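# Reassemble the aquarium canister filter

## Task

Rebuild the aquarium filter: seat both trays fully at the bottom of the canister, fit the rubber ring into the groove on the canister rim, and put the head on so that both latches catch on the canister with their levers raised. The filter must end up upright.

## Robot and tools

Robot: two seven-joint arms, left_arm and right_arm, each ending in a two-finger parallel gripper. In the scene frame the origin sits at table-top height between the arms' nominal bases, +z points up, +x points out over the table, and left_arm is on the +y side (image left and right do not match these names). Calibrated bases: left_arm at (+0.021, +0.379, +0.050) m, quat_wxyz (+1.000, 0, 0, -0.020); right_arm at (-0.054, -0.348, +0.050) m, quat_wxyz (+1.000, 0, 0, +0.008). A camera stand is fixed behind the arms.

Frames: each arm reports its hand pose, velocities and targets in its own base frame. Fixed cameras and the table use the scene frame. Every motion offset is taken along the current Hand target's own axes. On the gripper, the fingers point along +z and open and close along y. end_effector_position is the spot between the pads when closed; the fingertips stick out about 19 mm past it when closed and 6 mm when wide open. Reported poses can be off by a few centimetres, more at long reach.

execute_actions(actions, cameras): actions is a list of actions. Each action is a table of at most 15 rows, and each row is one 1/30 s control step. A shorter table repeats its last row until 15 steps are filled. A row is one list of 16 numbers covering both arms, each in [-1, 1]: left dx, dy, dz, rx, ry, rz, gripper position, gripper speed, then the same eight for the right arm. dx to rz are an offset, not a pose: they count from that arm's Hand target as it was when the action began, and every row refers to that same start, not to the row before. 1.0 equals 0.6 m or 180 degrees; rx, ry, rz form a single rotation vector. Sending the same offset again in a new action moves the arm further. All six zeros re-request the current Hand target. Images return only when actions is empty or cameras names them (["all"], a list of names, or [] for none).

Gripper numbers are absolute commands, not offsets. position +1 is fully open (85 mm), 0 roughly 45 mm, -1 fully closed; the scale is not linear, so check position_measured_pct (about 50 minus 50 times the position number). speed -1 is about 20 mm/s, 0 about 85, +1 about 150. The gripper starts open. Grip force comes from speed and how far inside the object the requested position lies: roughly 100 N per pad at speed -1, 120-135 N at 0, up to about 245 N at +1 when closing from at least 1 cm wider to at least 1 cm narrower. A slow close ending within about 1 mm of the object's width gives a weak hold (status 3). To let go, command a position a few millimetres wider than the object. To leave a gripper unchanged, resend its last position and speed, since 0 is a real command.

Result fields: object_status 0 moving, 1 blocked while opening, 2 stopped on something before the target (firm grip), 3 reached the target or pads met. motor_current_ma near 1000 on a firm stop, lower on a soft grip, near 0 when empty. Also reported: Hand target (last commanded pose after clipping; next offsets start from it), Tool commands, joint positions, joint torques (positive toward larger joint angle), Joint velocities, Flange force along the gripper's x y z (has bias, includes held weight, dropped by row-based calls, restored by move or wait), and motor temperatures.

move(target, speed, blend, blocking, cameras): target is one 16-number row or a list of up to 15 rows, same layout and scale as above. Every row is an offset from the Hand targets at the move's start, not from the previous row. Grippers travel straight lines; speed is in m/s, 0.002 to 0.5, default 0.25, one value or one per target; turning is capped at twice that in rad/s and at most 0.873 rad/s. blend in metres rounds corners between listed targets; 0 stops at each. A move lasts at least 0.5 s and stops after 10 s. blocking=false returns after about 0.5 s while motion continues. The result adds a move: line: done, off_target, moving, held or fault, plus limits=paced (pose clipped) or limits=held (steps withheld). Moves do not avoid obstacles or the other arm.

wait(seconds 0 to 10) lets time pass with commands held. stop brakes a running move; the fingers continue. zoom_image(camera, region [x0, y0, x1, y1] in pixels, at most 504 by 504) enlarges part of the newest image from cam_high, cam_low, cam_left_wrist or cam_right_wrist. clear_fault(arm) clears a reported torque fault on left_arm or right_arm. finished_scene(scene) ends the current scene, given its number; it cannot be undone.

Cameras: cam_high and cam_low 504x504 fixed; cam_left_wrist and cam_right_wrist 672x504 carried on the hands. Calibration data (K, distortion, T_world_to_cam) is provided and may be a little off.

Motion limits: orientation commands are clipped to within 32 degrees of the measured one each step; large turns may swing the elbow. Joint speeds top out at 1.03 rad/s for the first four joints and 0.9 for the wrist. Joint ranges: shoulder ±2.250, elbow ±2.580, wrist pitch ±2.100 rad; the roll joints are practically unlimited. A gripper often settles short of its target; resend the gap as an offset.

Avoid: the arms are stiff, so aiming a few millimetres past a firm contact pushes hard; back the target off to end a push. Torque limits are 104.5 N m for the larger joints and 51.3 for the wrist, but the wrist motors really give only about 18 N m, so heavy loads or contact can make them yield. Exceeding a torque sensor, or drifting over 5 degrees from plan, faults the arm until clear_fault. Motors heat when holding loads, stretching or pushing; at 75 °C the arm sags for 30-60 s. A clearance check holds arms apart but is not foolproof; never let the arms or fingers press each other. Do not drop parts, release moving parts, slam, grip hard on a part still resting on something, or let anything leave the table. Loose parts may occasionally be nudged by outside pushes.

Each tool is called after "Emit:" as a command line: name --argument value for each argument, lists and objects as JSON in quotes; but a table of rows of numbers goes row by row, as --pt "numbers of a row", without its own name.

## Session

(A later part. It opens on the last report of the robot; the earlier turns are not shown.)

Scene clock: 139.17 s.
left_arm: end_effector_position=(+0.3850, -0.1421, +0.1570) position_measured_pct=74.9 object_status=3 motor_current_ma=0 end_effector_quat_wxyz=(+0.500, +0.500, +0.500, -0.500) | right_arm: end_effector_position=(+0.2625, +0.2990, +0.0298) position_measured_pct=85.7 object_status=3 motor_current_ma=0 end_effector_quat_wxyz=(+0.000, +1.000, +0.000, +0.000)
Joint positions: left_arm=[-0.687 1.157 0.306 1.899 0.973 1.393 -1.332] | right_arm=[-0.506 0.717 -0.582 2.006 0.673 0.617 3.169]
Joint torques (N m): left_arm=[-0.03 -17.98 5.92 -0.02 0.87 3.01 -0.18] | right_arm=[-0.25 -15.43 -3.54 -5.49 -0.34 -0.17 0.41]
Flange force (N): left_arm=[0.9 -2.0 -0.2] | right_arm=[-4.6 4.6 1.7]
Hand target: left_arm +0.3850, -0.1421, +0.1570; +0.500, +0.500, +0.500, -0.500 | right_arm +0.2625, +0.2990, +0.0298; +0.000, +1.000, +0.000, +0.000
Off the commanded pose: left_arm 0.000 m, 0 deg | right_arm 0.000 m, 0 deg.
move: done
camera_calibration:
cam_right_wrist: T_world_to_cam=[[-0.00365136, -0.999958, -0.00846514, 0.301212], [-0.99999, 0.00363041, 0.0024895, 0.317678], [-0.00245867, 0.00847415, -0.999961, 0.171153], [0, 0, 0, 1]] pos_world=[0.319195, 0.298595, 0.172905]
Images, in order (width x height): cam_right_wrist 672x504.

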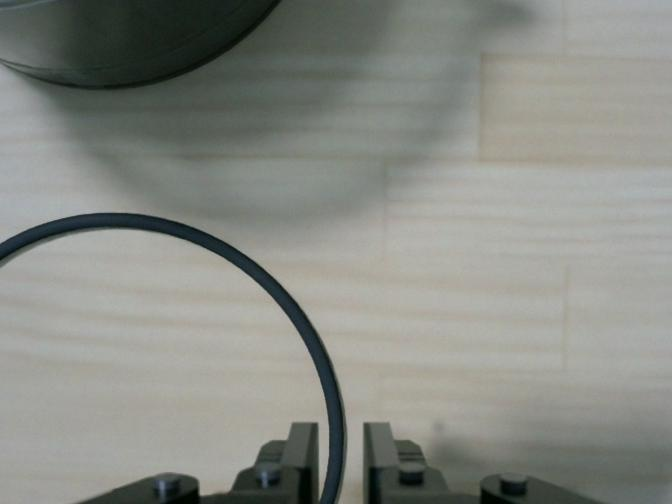

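Emit:
move --target '[0,0,0,0,0,0,-0.5,-0.5,-0.0067,-0.0018,0.08,0,0,0,-0.72,0]' --speed 0.06 --cameras '["cam_right_wrist"]'

Scene clock: 141.10 s.
left_arm: end_effector_position=(+0.3850, -0.1421, +0.1570) position_measured_pct=74.9 object_status=3 motor_current_ma=0 end_effector_quat_wxyz=(+0.500, +0.500, +0.500, -0.500) | right_arm: end_effector_position=(+0.2585, +0.3001, -0.0182) position_measured_pct=85.7 object_status=3 motor_current_ma=0 end_effector_quat_wxyz=(+0.000, +1.000, +0.000, +0.000)
Joint positions: left_arm=[-0.687 1.157 0.306 1.899 0.973 1.393 -1.332] | right_arm=[-0.588 0.811 -0.477 2.028 0.782 0.49 3.063]
Joint torques (N m): left_arm=[0.07 -18.02 5.92 -0.12 0.94 2.99 -0.15] | right_arm=[-0.1 -16.25 -3.56 -4.53 -0.78 -0.2 0.29]
Flange force (N): left_arm=[1.0 -2.5 -0.3] | right_arm=[-5.9 6.1 3.2]
Hand target: left_arm +0.3850, -0.1421, +0.1570; +0.500, +0.500, +0.500, -0.500 | right_arm +0.2584, +0.3002, -0.0182; +0.000, +1.000, +0.000, +0.000
Off the commanded pose: left_arm 0.000 m, 0 deg | right_arm 0.000 m, 0 deg.
move: done
camera_calibration:
cam_right_wrist: T_world_to_cam=[[-0.00365136, -0.999958, -0.00846514, 0.301991], [-0.99999, 0.00363041, 0.0024895, 0.313793], [-0.00245867, 0.00847415, -0.999961, 0.123135], [0, 0, 0, 1]] pos_world=[0.315195, 0.299795, 0.124905]
Images, in order (width x height): cam_right_wrist 672x504.

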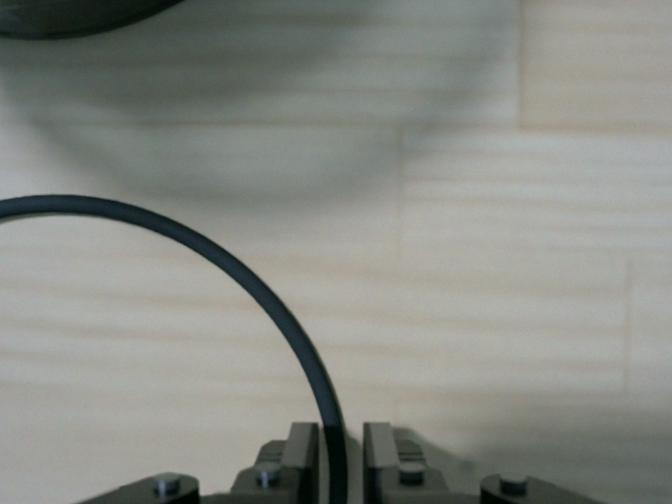

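Emit:
move --target '[0,0,0,0,0,0,-0.5,-0.5,0,-0.001,0.0165,0,0,0,-0.72,0]' --speed 0.02 --cameras '["cam_right_wrist"]'

Scene clock: 142.33 s.
left_arm: end_effector_position=(+0.3850, -0.1421, +0.1570) position_measured_pct=74.9 object_status=3 motor_current_ma=0 end_effector_quat_wxyz=(+0.500, +0.500, +0.500, -0.500) | right_arm: end_effector_position=(+0.2584, +0.3008, -0.0280) position_measured_pct=85.7 object_status=3 motor_current_ma=0 end_effector_quat_wxyz=(+0.000, +1.000, +0.000, +0.000)
Joint positions: left_arm=[-0.687 1.157 0.306 1.899 0.973 1.393 -1.332] | right_arm=[-0.605 0.832 -0.453 2.027 0.803 0.465 3.043]
Joint torques (N m): left_arm=[-0.08 -18.07 5.95 -0.12 0.9 2.94 -0.24] | right_arm=[-0.6 -16.56 -3.51 -4.28 -0.31 0.07 0.06]
Flange force (N): left_arm=[1.0 -2.1 -0.2] | right_arm=[-4.0 6.6 1.9]
Hand target: left_arm +0.3850, -0.1421, +0.1570; +0.500, +0.500, +0.500, -0.500 | right_arm +0.2584, +0.3008, -0.0281; +0.000, +1.000, +0.000, +0.000
Off the commanded pose: left_arm 0.000 m, 0 deg | right_arm 0.000 m, 0 deg.
move: done
camera_calibration:
cam_right_wrist: T_world_to_cam=[[-0.00365136, -0.999958, -0.00846514, 0.302507], [-0.99999, 0.00363041, 0.0024895, 0.313815], [-0.00245867, 0.00847415, -0.999961, 0.11323], [0, 0, 0, 1]] pos_world=[0.315195, 0.300395, 0.115005]
Images, in order (width x height): cam_right_wrist 672x504.

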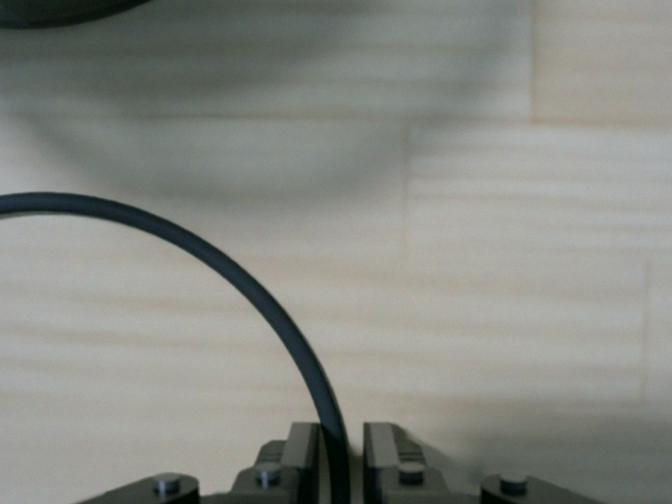

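Emit:
move --target '[0,0,0,0,0,0,-0.5,-0.5,0,0,0,0,0,0,-0.97,-1]' --speed 0.02

Emit:
wait --seconds 1.2 --cameras '["cam_right_wrist"]'

Scene clock: 143.83 s.
left_arm: end_effector_position=(+0.3850, -0.1421, +0.1570) position_measured_pct=74.9 object_status=3 motor_current_ma=0 end_effector_quat_wxyz=(+0.500, +0.500, +0.500, -0.500) | right_arm: end_effector_position=(+0.2584, +0.3008, -0.0281) position_measured_pct=97.4 object_status=0 motor_current_ma=1000 end_effector_quat_wxyz=(+0.000, +1.000, +0.000, +0.000)
Joint positions: left_arm=[-0.687 1.157 0.306 1.899 0.973 1.393 -1.332] | right_arm=[-0.605 0.832 -0.453 2.027 0.803 0.465 3.043]
Joint torques (N m): left_arm=[0.03 -18.02 6 -0.09 0.88 2.95 -0.22] | right_arm=[-0.37 -15.24 -3.38 -4.09 -0.38 -0.15 0.4]
Flange force (N): left_arm=[0.9 -2.2 -0.4] | right_arm=[-5.8 6.6 -0.5]
Hand target: left_arm +0.3850, -0.1421, +0.1570; +0.500, +0.500, +0.500, -0.500 | right_arm +0.2584, +0.3008, -0.0281; +0.000, +1.000, +0.000, +0.000
Off the commanded pose: left_arm 0.000 m, 0 deg | right_arm 0.000 m, 0 deg.
move: done

Scene clock: 145.03 s.
left_arm: end_effector_position=(+0.3850, -0.1421, +0.1570) position_measured_pct=74.9 object_status=3 motor_current_ma=0 end_effector_quat_wxyz=(+0.500, +0.500, +0.500, -0.500) | right_arm: end_effector_position=(+0.2584, +0.3008, -0.0281) position_measured_pct=97.4 object_status=2 motor_current_ma=1000 end_effector_quat_wxyz=(+0.000, +1.000, +0.000, +0.000)
Joint positions: left_arm=[-0.687 1.157 0.306 1.899 0.973 1.393 -1.332] | right_arm=[-0.605 0.832 -0.453 2.027 0.803 0.465 3.043]
Joint torques (N m): left_arm=[-0.08 -18.01 5.95 0.05 0.9 2.95 -0.18] | right_arm=[-0.4 -15.26 -3.4 -4.08 -0.39 -0.16 0.4]
Flange force (N): left_arm=[1.1 -1.7 -0.4] | right_arm=[-5.7 6.6 -0.5]
Hand target: left_arm +0.3850, -0.1421, +0.1570; +0.500, +0.500, +0.500, -0.500 | right_arm +0.2584, +0.3008, -0.0281; +0.000, +1.000, +0.000, +0.000
Tool commands: left_gripper/position=-0.5 left_gripper/speed=-0.5 right_gripper/position=-0.97 right_gripper/speed=-1.0
Off the commanded pose: left_arm 0.000 m, 0 deg | right_arm 0.000 m, 0 deg.
wait: 1.20 s; at rest by 0.17 s
camera_calibration:
cam_right_wrist: T_world_to_cam=[[-0.00365177, -0.999957, -0.00846551, 0.302507], [-0.999991, 0.00363167, 0.00238952, 0.313827], [-0.00235867, 0.00847415, -0.999961, 0.113199], [0, 0, 0, 1]] pos_world=[0.315196, 0.300395, 0.115005]
Images, in order (width x height): cam_right_wrist 672x504.

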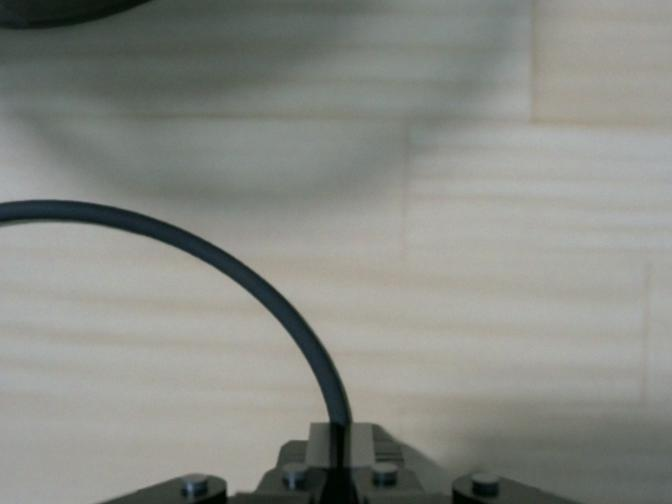

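Emit:
move --pt "0 0 0 0 0 0 -0.5 -0.5 0 0 -0.15 0 0 0 -0.97 -1" --pt "0 0 0 0 0 0 -0.5 -0.5 0 0 -0.53 0 0 0 -0.97 -1" --pt "0 0 0 0 0 0 -0.5 -0.5 0.3277 -0.1653 -0.53 0 0 0 -0.97 -1" --speed '[0.08,0.2,0.15]' --blend '[0.02,0.05,0]' --cameras '["all"]'

Scene clock: 150.37 s.
left_arm: end_effector_position=(+0.3850, -0.1421, +0.1570) position_measured_pct=74.9 object_status=3 motor_current_ma=0 end_effector_quat_wxyz=(+0.500, +0.500, +0.500, -0.500) | right_arm: end_effector_position=(+0.4552, +0.3996, +0.2899) position_measured_pct=97.4 object_status=2 motor_current_ma=1000 end_effector_quat_wxyz=(+0.000, +1.000, +0.000, +0.000)
Joint positions: left_arm=[-0.687 1.157 0.306 1.899 0.973 1.393 -1.332] | right_arm=[-0.533 0.82 -0.679 0.75 0.479 1.682 3.734]
Joint torques (N m): left_arm=[0.02 -18.06 5.82 0.03 0.92 3.02 -0.16] | right_arm=[-0.33 -22.45 -3.96 -9.37 -0.41 -0.23 0.43]
Flange force (N): left_arm=[1.2 -1.9 -0.3] | right_arm=[-7.9 6.7 4.5]
Hand target: left_arm +0.3850, -0.1421, +0.1570; +0.500, +0.500, +0.500, -0.500 | right_arm +0.4552, +0.3996, +0.2899; +0.000, +1.000, +0.000, +0.000
Off the commanded pose: left_arm 0.000 m, 0 deg | right_arm 0.000 m, 0 deg.
move: done
camera_calibration:
cam_left_wrist: T_world_to_cam=[[0.999436, 0.0296939, -0.01571, -0.382718], [0.0153885, 0.0110248, 0.999821, -0.106229], [0.0298618, -0.999498, 0.0105616, -0.00581766], [0, 0, 0, 1]] pos_world=[0.384311, 0.0067208, 0.100259]
cam_right_wrist: T_world_to_cam=[[-0.00365052, -0.999958, -0.00846552, 0.404713], [-0.999991, 0.00363041, 0.0023895, 0.509507], [-0.00235867, 0.00847417, -0.999961, 0.430813], [0, 0, 0, 1]] pos_world=[0.511996, 0.399195, 0.433005]

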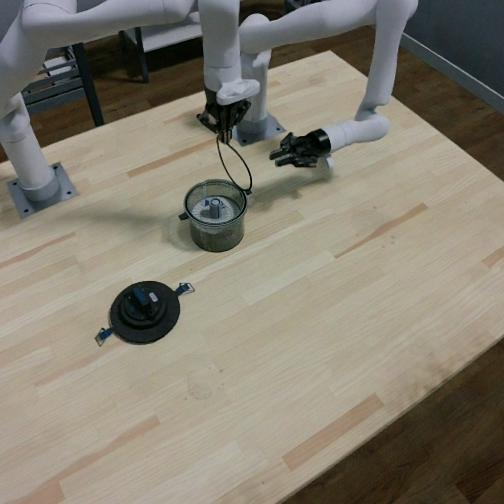

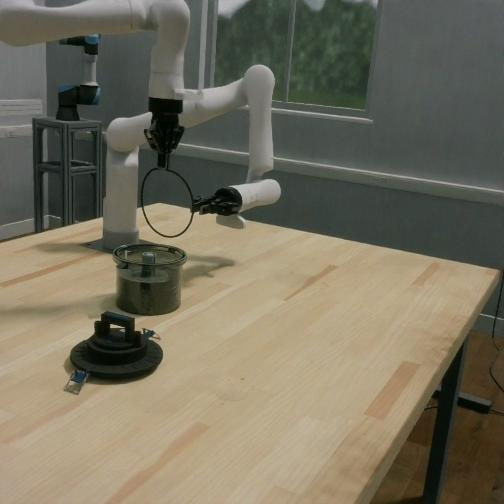

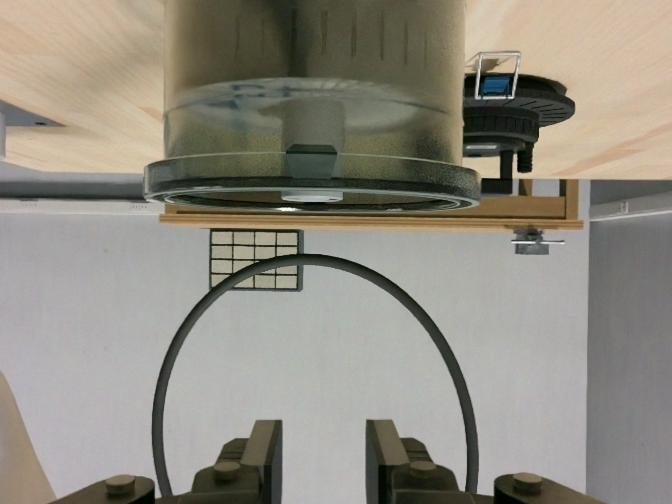

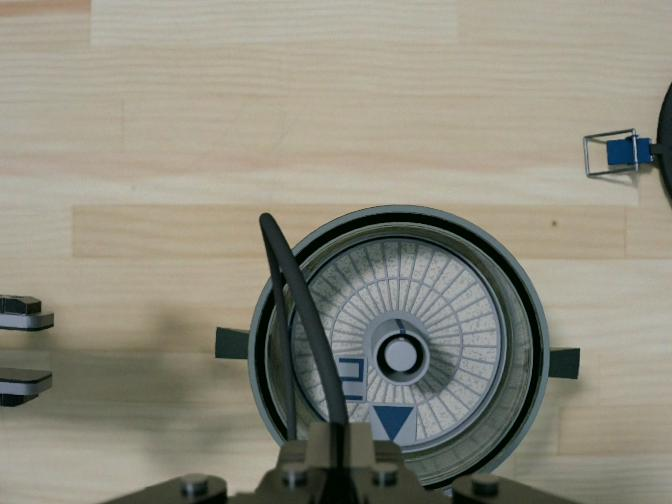

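Emit:
move --target '[0,0,0,0,0,0,-0.5,-0.5,0,0,0.0417,0,0,0,-0.97,-1]' --speed 0.06 --cameras '["all"]'

Emit:
zoom_image --camera "cam_low" --region '[90, 160, 220, 290]'

Emit:
zoom_image --camera "cam_high" --region '[150, 110, 270, 230]'

Scene clock: 152.23 s.
left_arm: end_effector_position=(+0.3850, -0.1421, +0.1570) position_measured_pct=74.9 object_status=3 motor_current_ma=0 end_effector_quat_wxyz=(+0.500, +0.500, +0.500, -0.500) | right_arm: end_effector_position=(+0.4552, +0.3996, +0.2649) position_measured_pct=97.4 object_status=2 motor_current_ma=1000 end_effector_quat_wxyz=(+0.000, +1.000, +0.000, +0.000)
Joint positions: left_arm=[-0.687 1.157 0.306 1.899 0.973 1.393 -1.332] | right_arm=[-0.514 0.825 -0.681 0.829 0.481 1.608 3.715]
Joint torques (N m): left_arm=[0.04 -18.01 5.99 -0.01 0.88 2.96 -0.25] | right_arm=[-0.42 -22.46 -4.21 -9.38 -0.42 -0.14 0.42]
Flange force (N): left_arm=[0.9 -1.9 -0.5] | right_arm=[-7.4 6.5 4.1]
Hand target: left_arm +0.3850, -0.1421, +0.1570; +0.500, +0.500, +0.500, -0.500 | right_arm +0.4552, +0.3996, +0.2649; +0.000, +1.000, +0.000, +0.000
Off the commanded pose: left_arm 0.000 m, 0 deg | right_arm 0.000 m, 0 deg.
move: done
camera_calibration:
cam_left_wrist: T_world_to_cam=[[0.999436, 0.0296939, -0.01571, -0.382718], [0.0153885, 0.0110248, 0.999821, -0.106229], [0.0298618, -0.999498, 0.0105616, -0.00581766], [0, 0, 0, 1]] pos_world=[0.384311, 0.0067208, 0.100259]
cam_right_wrist: T_world_to_cam=[[-0.00365177, -0.999957, -0.00846551, 0.404502], [-0.999991, 0.00363167, 0.00238952, 0.509566], [-0.00235867, 0.00847415, -0.999961, 0.405814], [0, 0, 0, 1]] pos_world=[0.511996, 0.399195, 0.408005]

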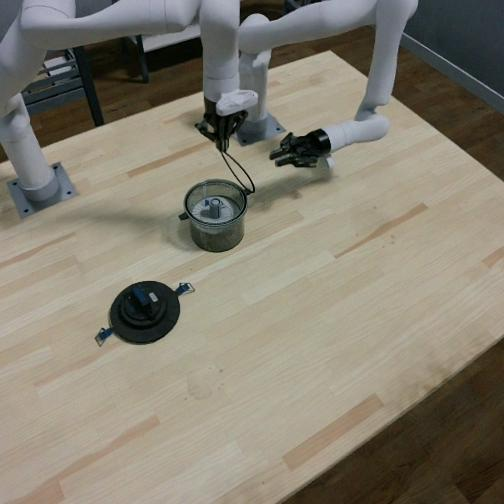

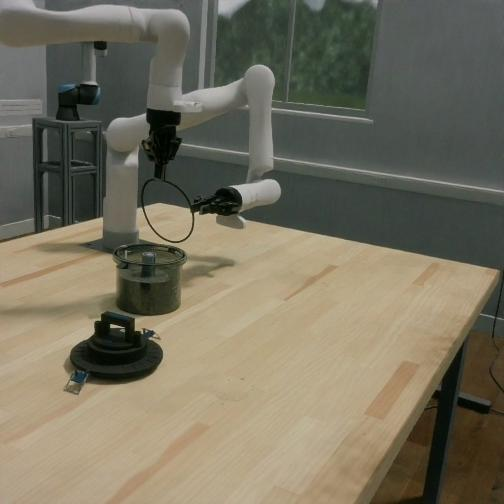

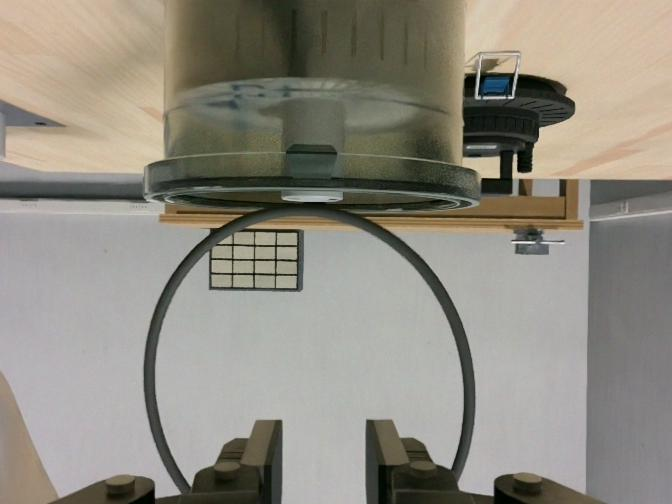

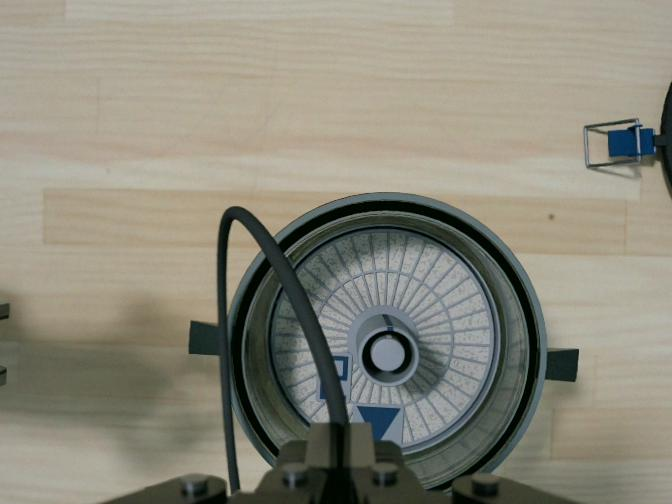

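Scaled by 3.877.

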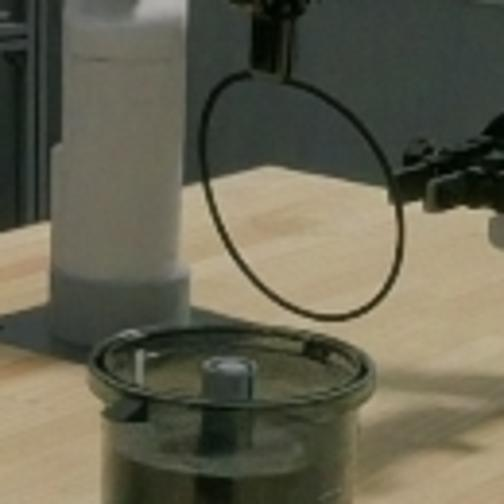

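Scaled by 4.200.

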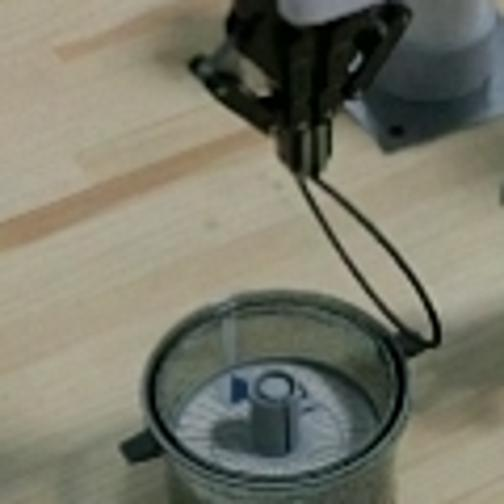

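Emit:
move --target '[0,0,0,0,0,0,-0.5,-0.5,0,0.0367,0,0,0,0,-0.97,-1]' --speed 0.06 --cameras '["cam_left_wrist","cam_right_wrist","cam_low","cam_high"]'

Emit:
zoom_image --camera "cam_low" --region '[90, 160, 220, 290]'

Emit:
zoom_image --camera "cam_high" --region '[150, 110, 270, 230]'

Scene clock: 154.47 s.
left_arm: end_effector_position=(+0.3850, -0.1421, +0.1570) position_measured_pct=74.9 object_status=3 motor_current_ma=0 end_effector_quat_wxyz=(+0.500, +0.500, +0.500, -0.500) | right_arm: end_effector_position=(+0.4552, +0.3776, +0.2649) position_measured_pct=97.4 object_status=2 motor_current_ma=1000 end_effector_quat_wxyz=(+0.000, +1.000, +0.000, +0.000)
Joint positions: left_arm=[-0.687 1.157 0.306 1.899 0.973 1.393 -1.332] | right_arm=[-0.459 0.787 -0.692 0.912 0.468 1.571 3.724]
Joint torques (N m): left_arm=[0.05 -18.01 5.9 -0.02 0.91 2.96 -0.23] | right_arm=[-0.27 -21.85 -4.29 -9.22 -0.39 -0.13 0.42]
Flange force (N): left_arm=[0.9 -1.9 -0.5] | right_arm=[-5.7 4.4 3.2]
Hand target: left_arm +0.3850, -0.1421, +0.1570; +0.500, +0.500, +0.500, -0.500 | right_arm +0.4552, +0.3776, +0.2649; +0.000, +1.000, +0.000, +0.000
Off the commanded pose: left_arm 0.000 m, 0 deg | right_arm 0.000 m, 0 deg.
move: done
camera_calibration:
cam_left_wrist: T_world_to_cam=[[0.999436, 0.0296939, -0.01571, -0.382718], [0.0153885, 0.0110248, 0.999821, -0.106229], [0.0298618, -0.999498, 0.0105616, -0.00581766], [0, 0, 0, 1]] pos_world=[0.384311, 0.0067208, 0.100259]
cam_right_wrist: T_world_to_cam=[[-0.00365177, -0.999957, -0.00846551, 0.382502], [-0.999991, 0.00363167, 0.00238952, 0.509546], [-0.00235867, 0.00847415, -0.999961, 0.4059], [0, 0, 0, 1]] pos_world=[0.511896, 0.377195, 0.407905]

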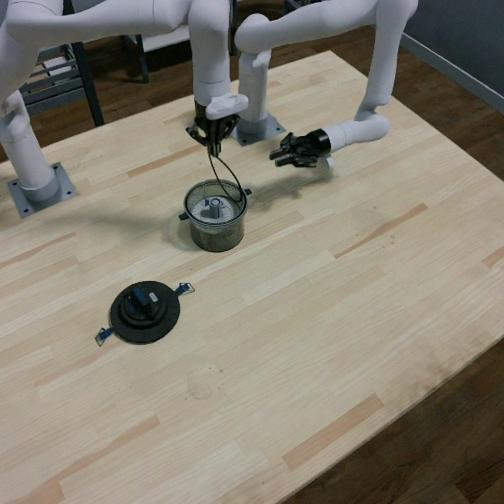

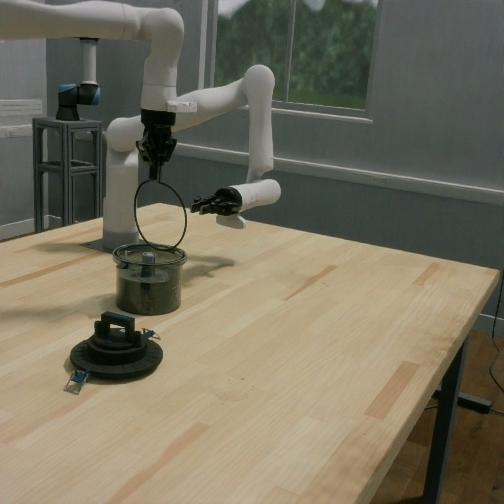

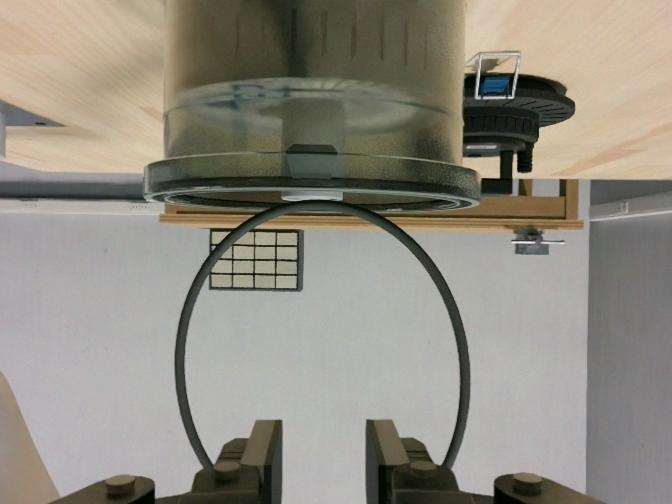

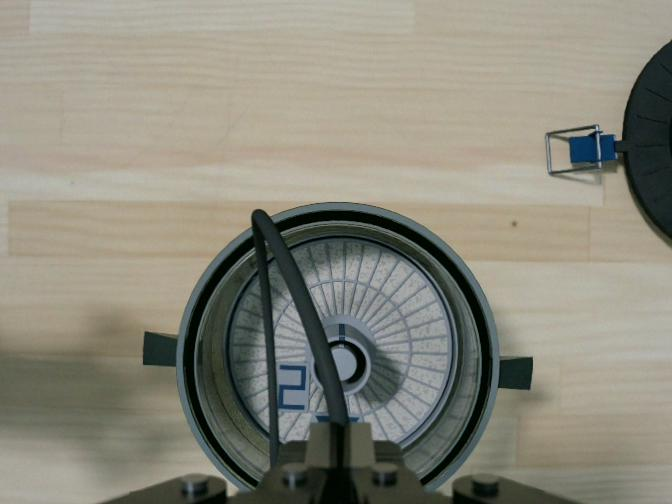

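Scaled by 3.877.

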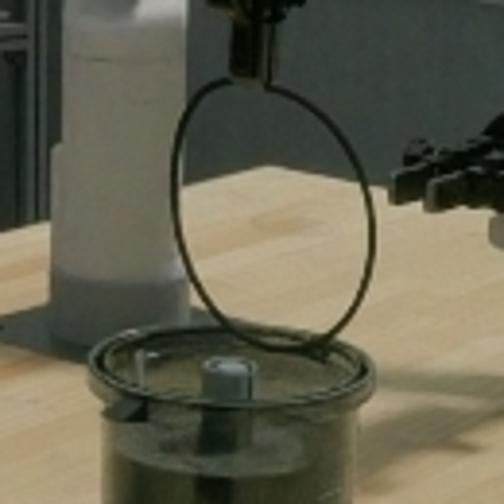

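Scaled by 4.200.

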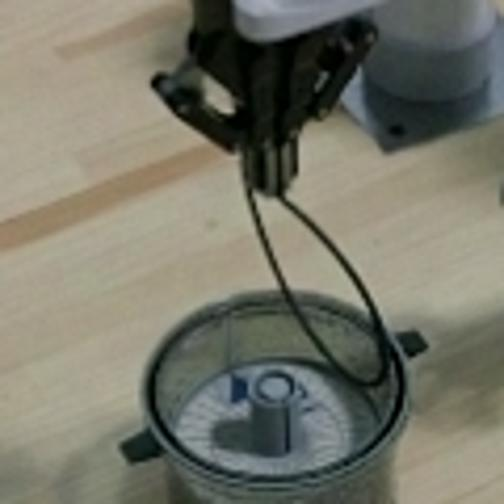

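Emit:
move --target '[0,0,0,0,0,0,-0.5,-0.5,0,-0.0283,0,0,0,0,-0.97,-1]' --speed 0.03 --cameras '["cam_left_wrist","cam_right_wrist","cam_low","cam_high"]'

Emit:
zoom_image --camera "cam_high" --region '[150, 110, 270, 230]'

Scene clock: 156.47 s.
left_arm: end_effector_position=(+0.3850, -0.1421, +0.1570) position_measured_pct=74.9 object_status=3 motor_current_ma=0 end_effector_quat_wxyz=(+0.500, +0.500, +0.500, -0.500) | right_arm: end_effector_position=(+0.4552, +0.3946, +0.2649) position_measured_pct=97.4 object_status=2 motor_current_ma=1000 end_effector_quat_wxyz=(+0.000, +1.000, +0.000, +0.000)
Joint positions: left_arm=[-0.687 1.157 0.306 1.899 0.973 1.393 -1.332] | right_arm=[-0.501 0.816 -0.684 0.849 0.478 1.599 3.717]
Joint torques (N m): left_arm=[-0.01 -17.94 5.87 0.01 0.91 2.94 -0.24] | right_arm=[-0.46 -22.49 -4.28 -8.98 -0.42 -0.28 0.4]
Flange force (N): left_arm=[0.8 -1.8 -0.5] | right_arm=[-4.6 4.1 2.5]
Hand target: left_arm +0.3850, -0.1421, +0.1570; +0.500, +0.500, +0.500, -0.500 | right_arm +0.4552, +0.3946, +0.2649; +0.000, +1.000, +0.000, +0.000
Off the commanded pose: left_arm 0.000 m, 0 deg | right_arm 0.000 m, 0 deg.
move: done
camera_calibration:
cam_left_wrist: T_world_to_cam=[[0.999436, 0.0296939, -0.01571, -0.382718], [0.0153885, 0.0110248, 0.999821, -0.106229], [0.0298618, -0.999498, 0.0105616, -0.00581766], [0, 0, 0, 1]] pos_world=[0.384311, 0.0067208, 0.100259]
cam_right_wrist: T_world_to_cam=[[-0.00365136, -0.999958, -0.00846514, 0.399502], [-0.99999, 0.00363041, 0.0024895, 0.509443], [-0.00245867, 0.00847415, -0.999961, 0.405907], [0, 0, 0, 1]] pos_world=[0.511895, 0.394195, 0.408005]

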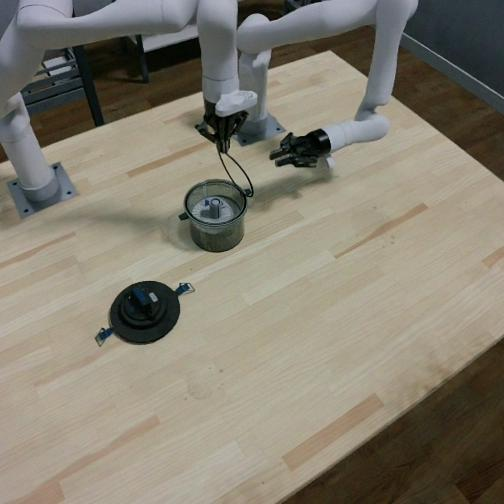

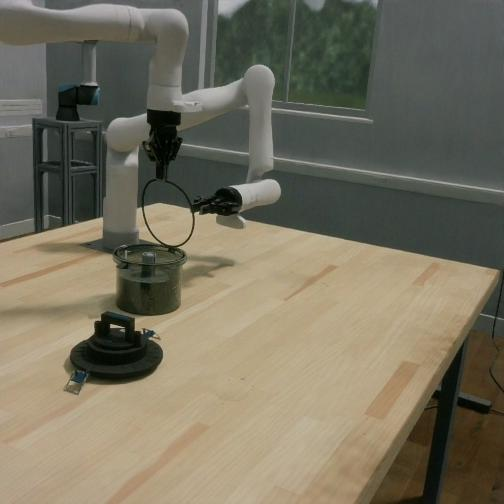

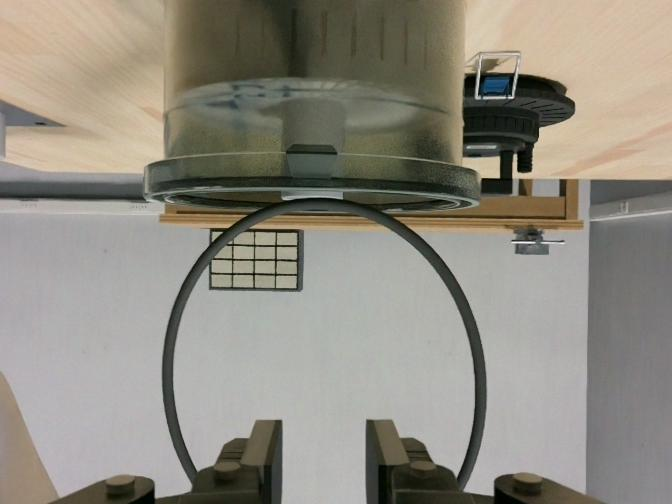

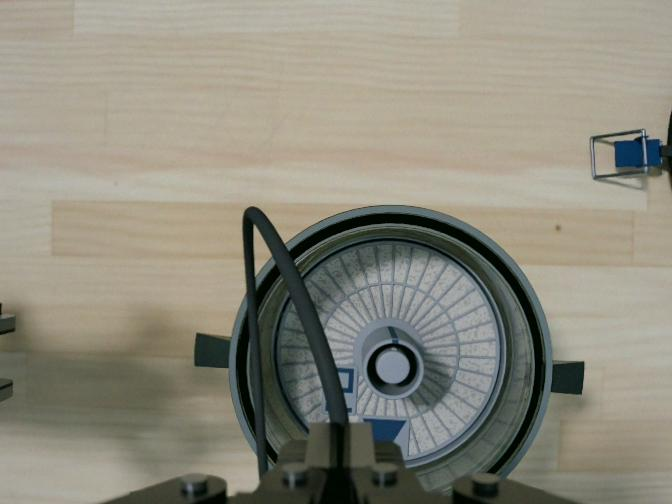

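Scaled by 4.200.

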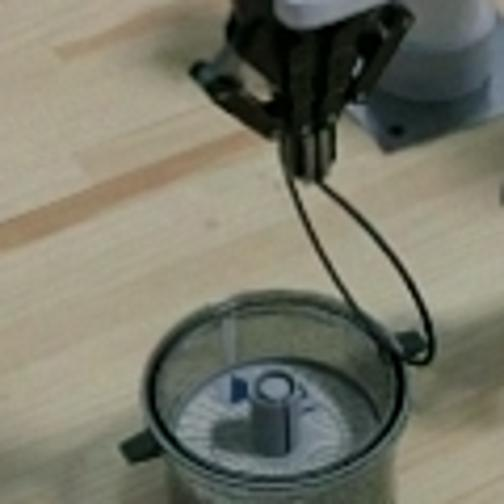

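Emit:
move --pt "0 0 0 0 0 0 -0.5 -0.5 0 0.016 0 0 0 0 -0.97 -1" --pt "0 0 0 0 0 0 -0.5 -0.5 0 0.016 0.03 0 0 0 -0.97 -1" --speed 0.03 --cameras '["cam_left_wrist","cam_right_wrist","cam_low","cam_high"]'

Emit:
zoom_image --camera "cam_high" --region '[150, 110, 270, 230]'

Emit:
zoom_image --camera "cam_low" --region '[90, 180, 220, 310]'

Scene clock: 159.10 s.
left_arm: end_effector_position=(+0.3850, -0.1421, +0.1570) position_measured_pct=74.9 object_status=3 motor_current_ma=0 end_effector_quat_wxyz=(+0.500, +0.500, +0.500, -0.500) | right_arm: end_effector_position=(+0.4552, +0.3850, +0.2469) position_measured_pct=97.4 object_status=2 motor_current_ma=1000 end_effector_quat_wxyz=(+0.000, +1.000, +0.000, +0.000)
Joint positions: left_arm=[-0.687 1.157 0.306 1.899 0.973 1.393 -1.332] | right_arm=[-0.467 0.807 -0.688 0.934 0.476 1.533 3.709]
Joint torques (N m): left_arm=[0.03 -18.09 5.84 -0.07 0.91 2.92 -0.18] | right_arm=[-0.36 -21.94 -4.49 -9.31 -0.41 -0.12 0.39]
Flange force (N): left_arm=[1.1 -2.1 -0.3] | right_arm=[-6.5 5.4 3.3]
Hand target: left_arm +0.3850, -0.1421, +0.1570; +0.500, +0.500, +0.500, -0.500 | right_arm +0.4552, +0.3850, +0.2469; +0.000, +1.000, +0.000, +0.000
Off the commanded pose: left_arm 0.000 m, 0 deg | right_arm 0.000 m, 0 deg.
move: done
camera_calibration:
cam_left_wrist: T_world_to_cam=[[0.999436, 0.0296939, -0.01571, -0.382718], [0.0153885, 0.0110248, 0.999821, -0.106229], [0.0298618, -0.999498, 0.0105616, -0.00581766], [0, 0, 0, 1]] pos_world=[0.384311, 0.0067208, 0.100259]
cam_right_wrist: T_world_to_cam=[[-0.00365136, -0.999958, -0.00846514, 0.38975], [-0.99999, 0.00363041, 0.0024895, 0.509523], [-0.00245867, 0.00847415, -0.999961, 0.387989], [0, 0, 0, 1]] pos_world=[0.511895, 0.384595, 0.390005]

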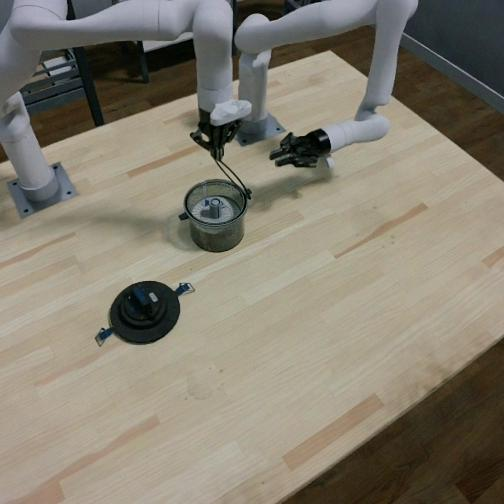

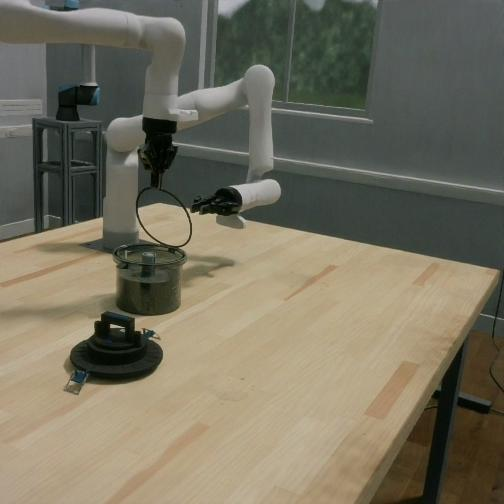

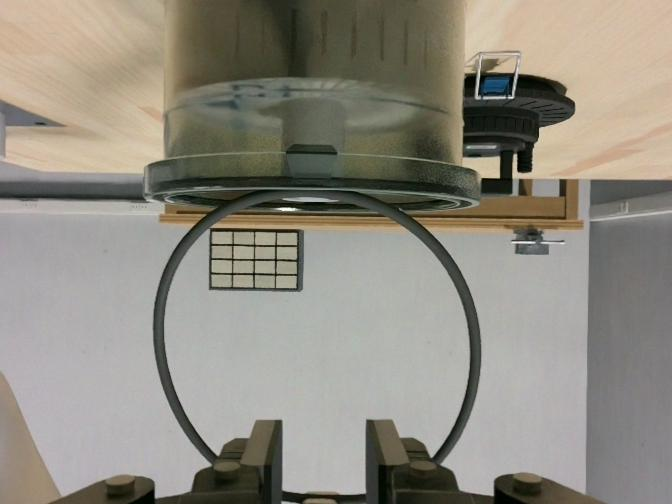

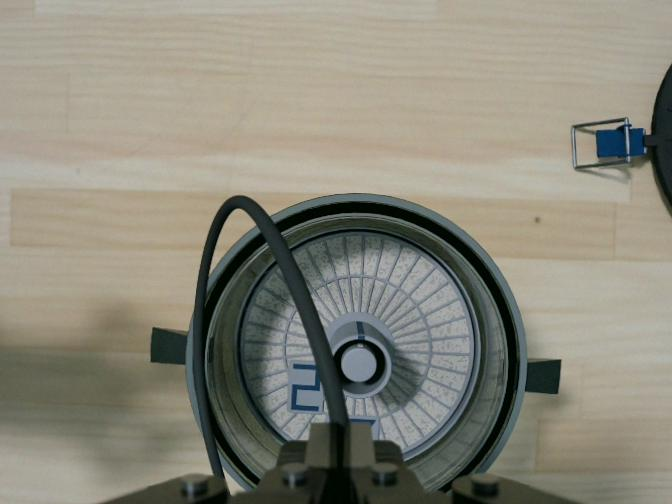

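Scaled by 4.200.

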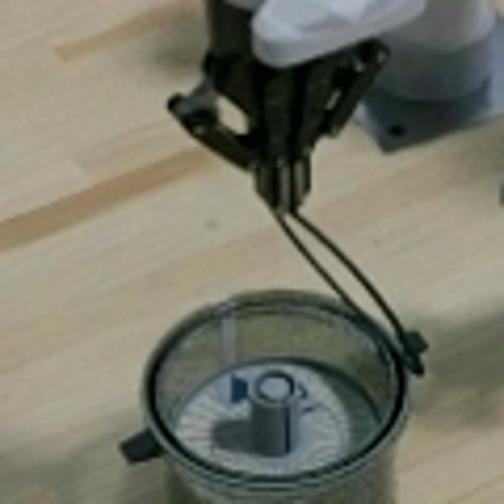

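Scaled by 3.877.

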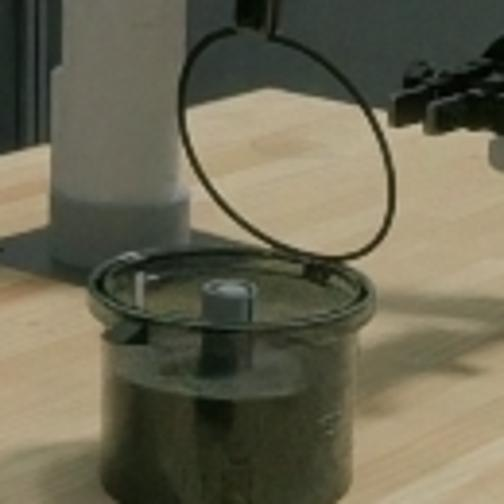

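Emit:
wait --seconds 1 --cameras '["cam_right_wrist","cam_left_wrist"]'

Scene clock: 160.37 s.
left_arm: end_effector_position=(+0.3850, -0.1421, +0.1570) position_measured_pct=74.9 object_status=3 motor_current_ma=0 end_effector_quat_wxyz=(+0.500, +0.500, +0.500, -0.500) | right_arm: end_effector_position=(+0.4552, +0.3850, +0.2469) position_measured_pct=97.4 object_status=2 motor_current_ma=1000 end_effector_quat_wxyz=(+0.000, +1.000, +0.000, +0.000)
Joint positions: left_arm=[-0.687 1.157 0.306 1.899 0.973 1.393 -1.332] | right_arm=[-0.467 0.807 -0.688 0.934 0.476 1.533 3.709]
Joint torques (N m): left_arm=[-0.06 -18.02 5.91 -0.05 0.92 2.97 -0.22] | right_arm=[-0.36 -21.99 -4.46 -9.28 -0.42 -0.13 0.4]
Flange force (N): left_arm=[1.0 -2.0 -0.3] | right_arm=[-6.2 5.2 3.2]
Hand target: left_arm +0.3850, -0.1421, +0.1570; +0.500, +0.500, +0.500, -0.500 | right_arm +0.4552, +0.3850, +0.2469; +0.000, +1.000, +0.000, +0.000
Tool commands: left_gripper/position=-0.5 left_gripper/speed=-0.5 right_gripper/position=-0.97 right_gripper/speed=-1.0
Off the commanded pose: left_arm 0.000 m, 0 deg | right_arm 0.000 m, 0 deg.
wait: 1.00 s; at rest from the start
camera_calibration:
cam_left_wrist: T_world_to_cam=[[0.999436, 0.0296939, -0.01571, -0.382718], [0.0153885, 0.0110248, 0.999821, -0.106229], [0.0298618, -0.999498, 0.0105616, -0.00581766], [0, 0, 0, 1]] pos_world=[0.384311, 0.0067208, 0.100259]
cam_right_wrist: T_world_to_cam=[[-0.00365136, -0.999958, -0.00846514, 0.38975], [-0.99999, 0.00363041, 0.0024895, 0.509523], [-0.00245867, 0.00847415, -0.999961, 0.387989], [0, 0, 0, 1]] pos_world=[0.511895, 0.384595, 0.390005]
Images, in order (width x height): cam_left_wrist 672x504, cam_right_wrist 672x504.

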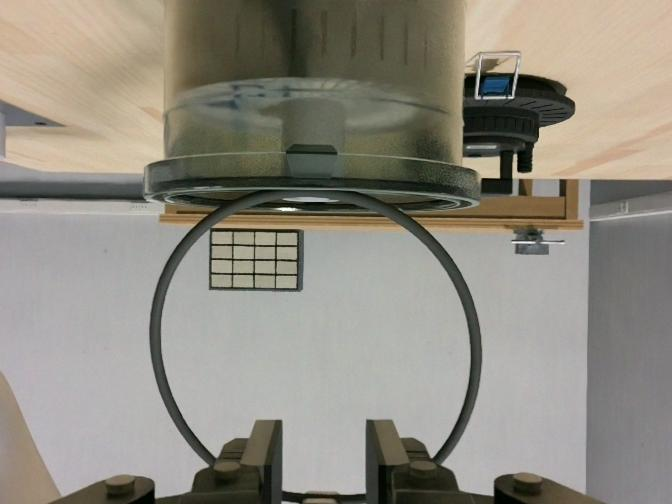

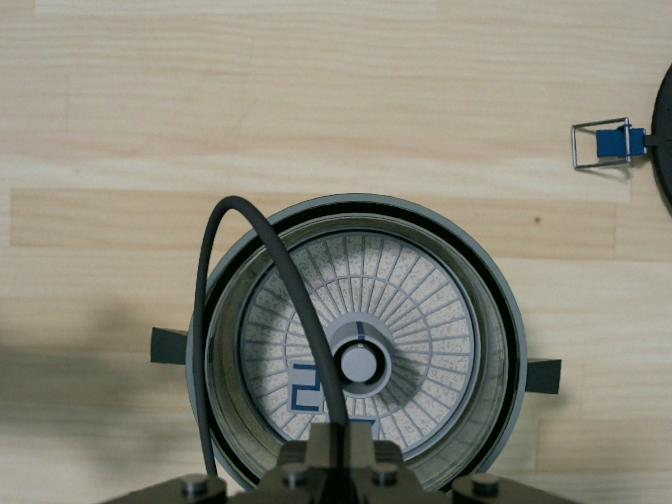

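Emit:
move --target '[0,0,0,0,0,0,-0.5,-0.5,0,0.03,0.008,0,0,0,-0.97,-1]' --speed 0.02

Emit:
wait --seconds 0.7 --cameras '["cam_left_wrist","cam_right_wrist","cam_low","cam_high"]'

Emit:
zoom_image --camera "cam_high" --region '[150, 110, 270, 230]'

Emit:
zoom_image --camera "cam_low" --region '[90, 180, 220, 310]'

Scene clock: 162.40 s.
left_arm: end_effector_position=(+0.3850, -0.1421, +0.1570) position_measured_pct=74.9 object_status=3 motor_current_ma=0 end_effector_quat_wxyz=(+0.500, +0.500, +0.500, -0.500) | right_arm: end_effector_position=(+0.4552, +0.3670, +0.2421) position_measured_pct=97.4 object_status=2 motor_current_ma=1000 end_effector_quat_wxyz=(+0.000, +1.000, +0.000, +0.000)
Joint positions: left_arm=[-0.687 1.157 0.306 1.899 0.973 1.393 -1.332] | right_arm=[-0.421 0.782 -0.696 1.007 0.469 1.493 3.716]
Joint torques (N m): left_arm=[0.04 -18.03 5.87 -0.05 0.93 2.93 -0.21] | right_arm=[-0.47 -21.41 -4.54 -9.11 -0.4 -0.12 0.41]
Flange force (N): left_arm=[0.9 -2.1 -0.5] | right_arm=[-5.3 4.4 2.6]
Hand target: left_arm +0.3850, -0.1421, +0.1570; +0.500, +0.500, +0.500, -0.500 | right_arm +0.4552, +0.3670, +0.2421; +0.000, +1.000, +0.000, +0.000
Off the commanded pose: left_arm 0.000 m, 0 deg | right_arm 0.000 m, 0 deg.
move: done

Scene clock: 163.10 s.
left_arm: end_effector_position=(+0.3850, -0.1421, +0.1570) position_measured_pct=74.9 object_status=3 motor_current_ma=0 end_effector_quat_wxyz=(+0.500, +0.500, +0.500, -0.500) | right_arm: end_effector_position=(+0.4552, +0.3670, +0.2421) position_measured_pct=97.4 object_status=2 motor_current_ma=1000 end_effector_quat_wxyz=(+0.000, +1.000, +0.000, +0.000)
Joint positions: left_arm=[-0.687 1.157 0.306 1.899 0.973 1.393 -1.332] | right_arm=[-0.421 0.782 -0.696 1.007 0.469 1.493 3.716]
Joint torques (N m): left_arm=[-0.1 -18.05 5.88 -0.09 0.95 2.94 -0.23] | right_arm=[-0.38 -21.42 -4.56 -9.28 -0.41 -0.13 0.4]
Flange force (N): left_arm=[1.0 -2.0 -0.3] | right_arm=[-5.9 4.7 3.0]
Hand target: left_arm +0.3850, -0.1421, +0.1570; +0.500, +0.500, +0.500, -0.500 | right_arm +0.4552, +0.3670, +0.2421; +0.000, +1.000, +0.000, +0.000
Tool commands: left_gripper/position=-0.5 left_gripper/speed=-0.5 right_gripper/position=-0.97 right_gripper/speed=-1.0
Off the commanded pose: left_arm 0.000 m, 0 deg | right_arm 0.000 m, 0 deg.
wait: 0.70 s; at rest by 0.17 s
camera_calibration:
cam_left_wrist: T_world_to_cam=[[0.999436, 0.0296939, -0.01571, -0.382718], [0.0153885, 0.0110248, 0.999821, -0.106229], [0.0298618, -0.999498, 0.0105616, -0.00581766], [0, 0, 0, 1]] pos_world=[0.384311, 0.0067208, 0.100259]
cam_right_wrist: T_world_to_cam=[[-0.00365136, -0.999958, -0.00846514, 0.371709], [-0.99999, 0.00363041, 0.0024895, 0.509601], [-0.00245867, 0.00847415, -0.999961, 0.383242], [0, 0, 0, 1]] pos_world=[0.511895, 0.366595, 0.385105]

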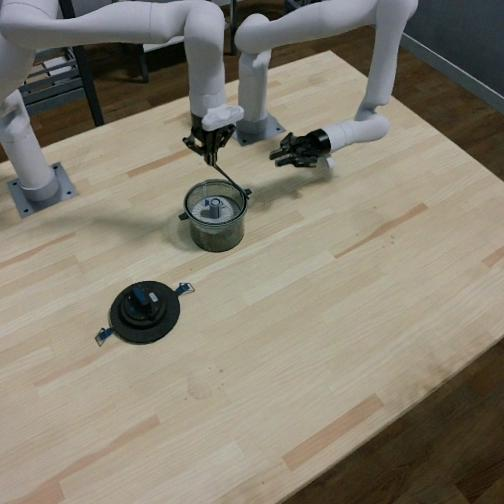

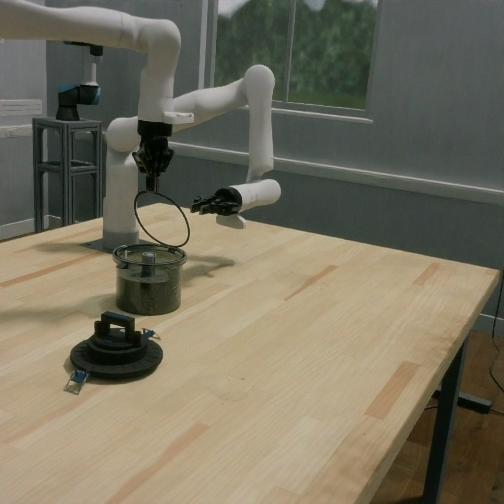

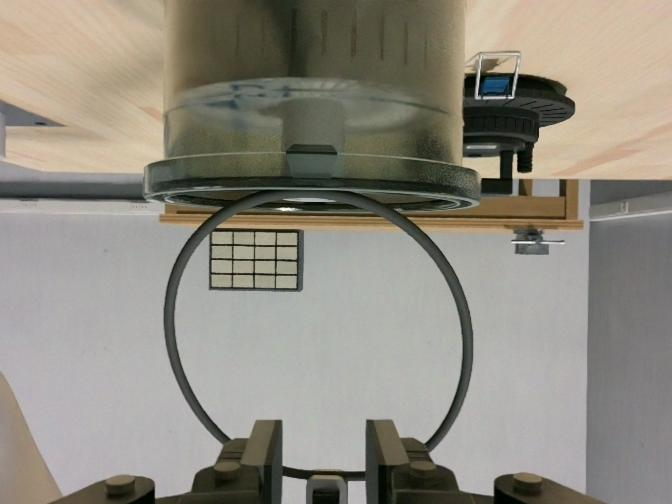

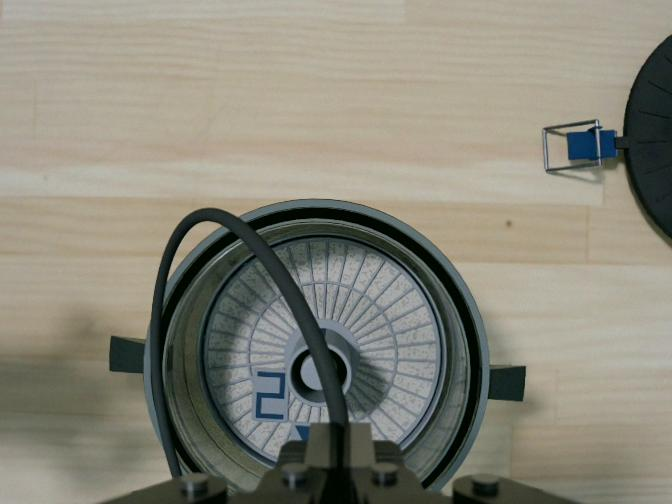

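Scaled by 4.200.

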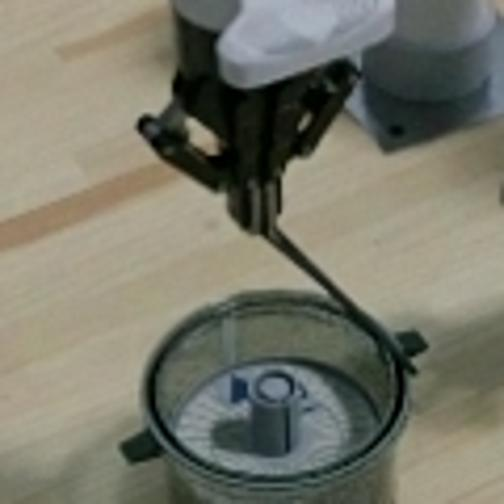

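Scaled by 3.877.

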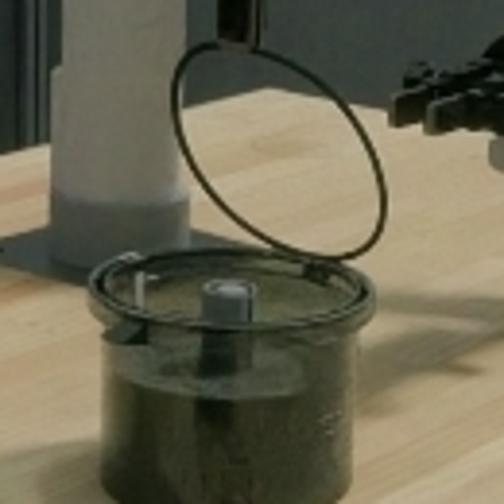

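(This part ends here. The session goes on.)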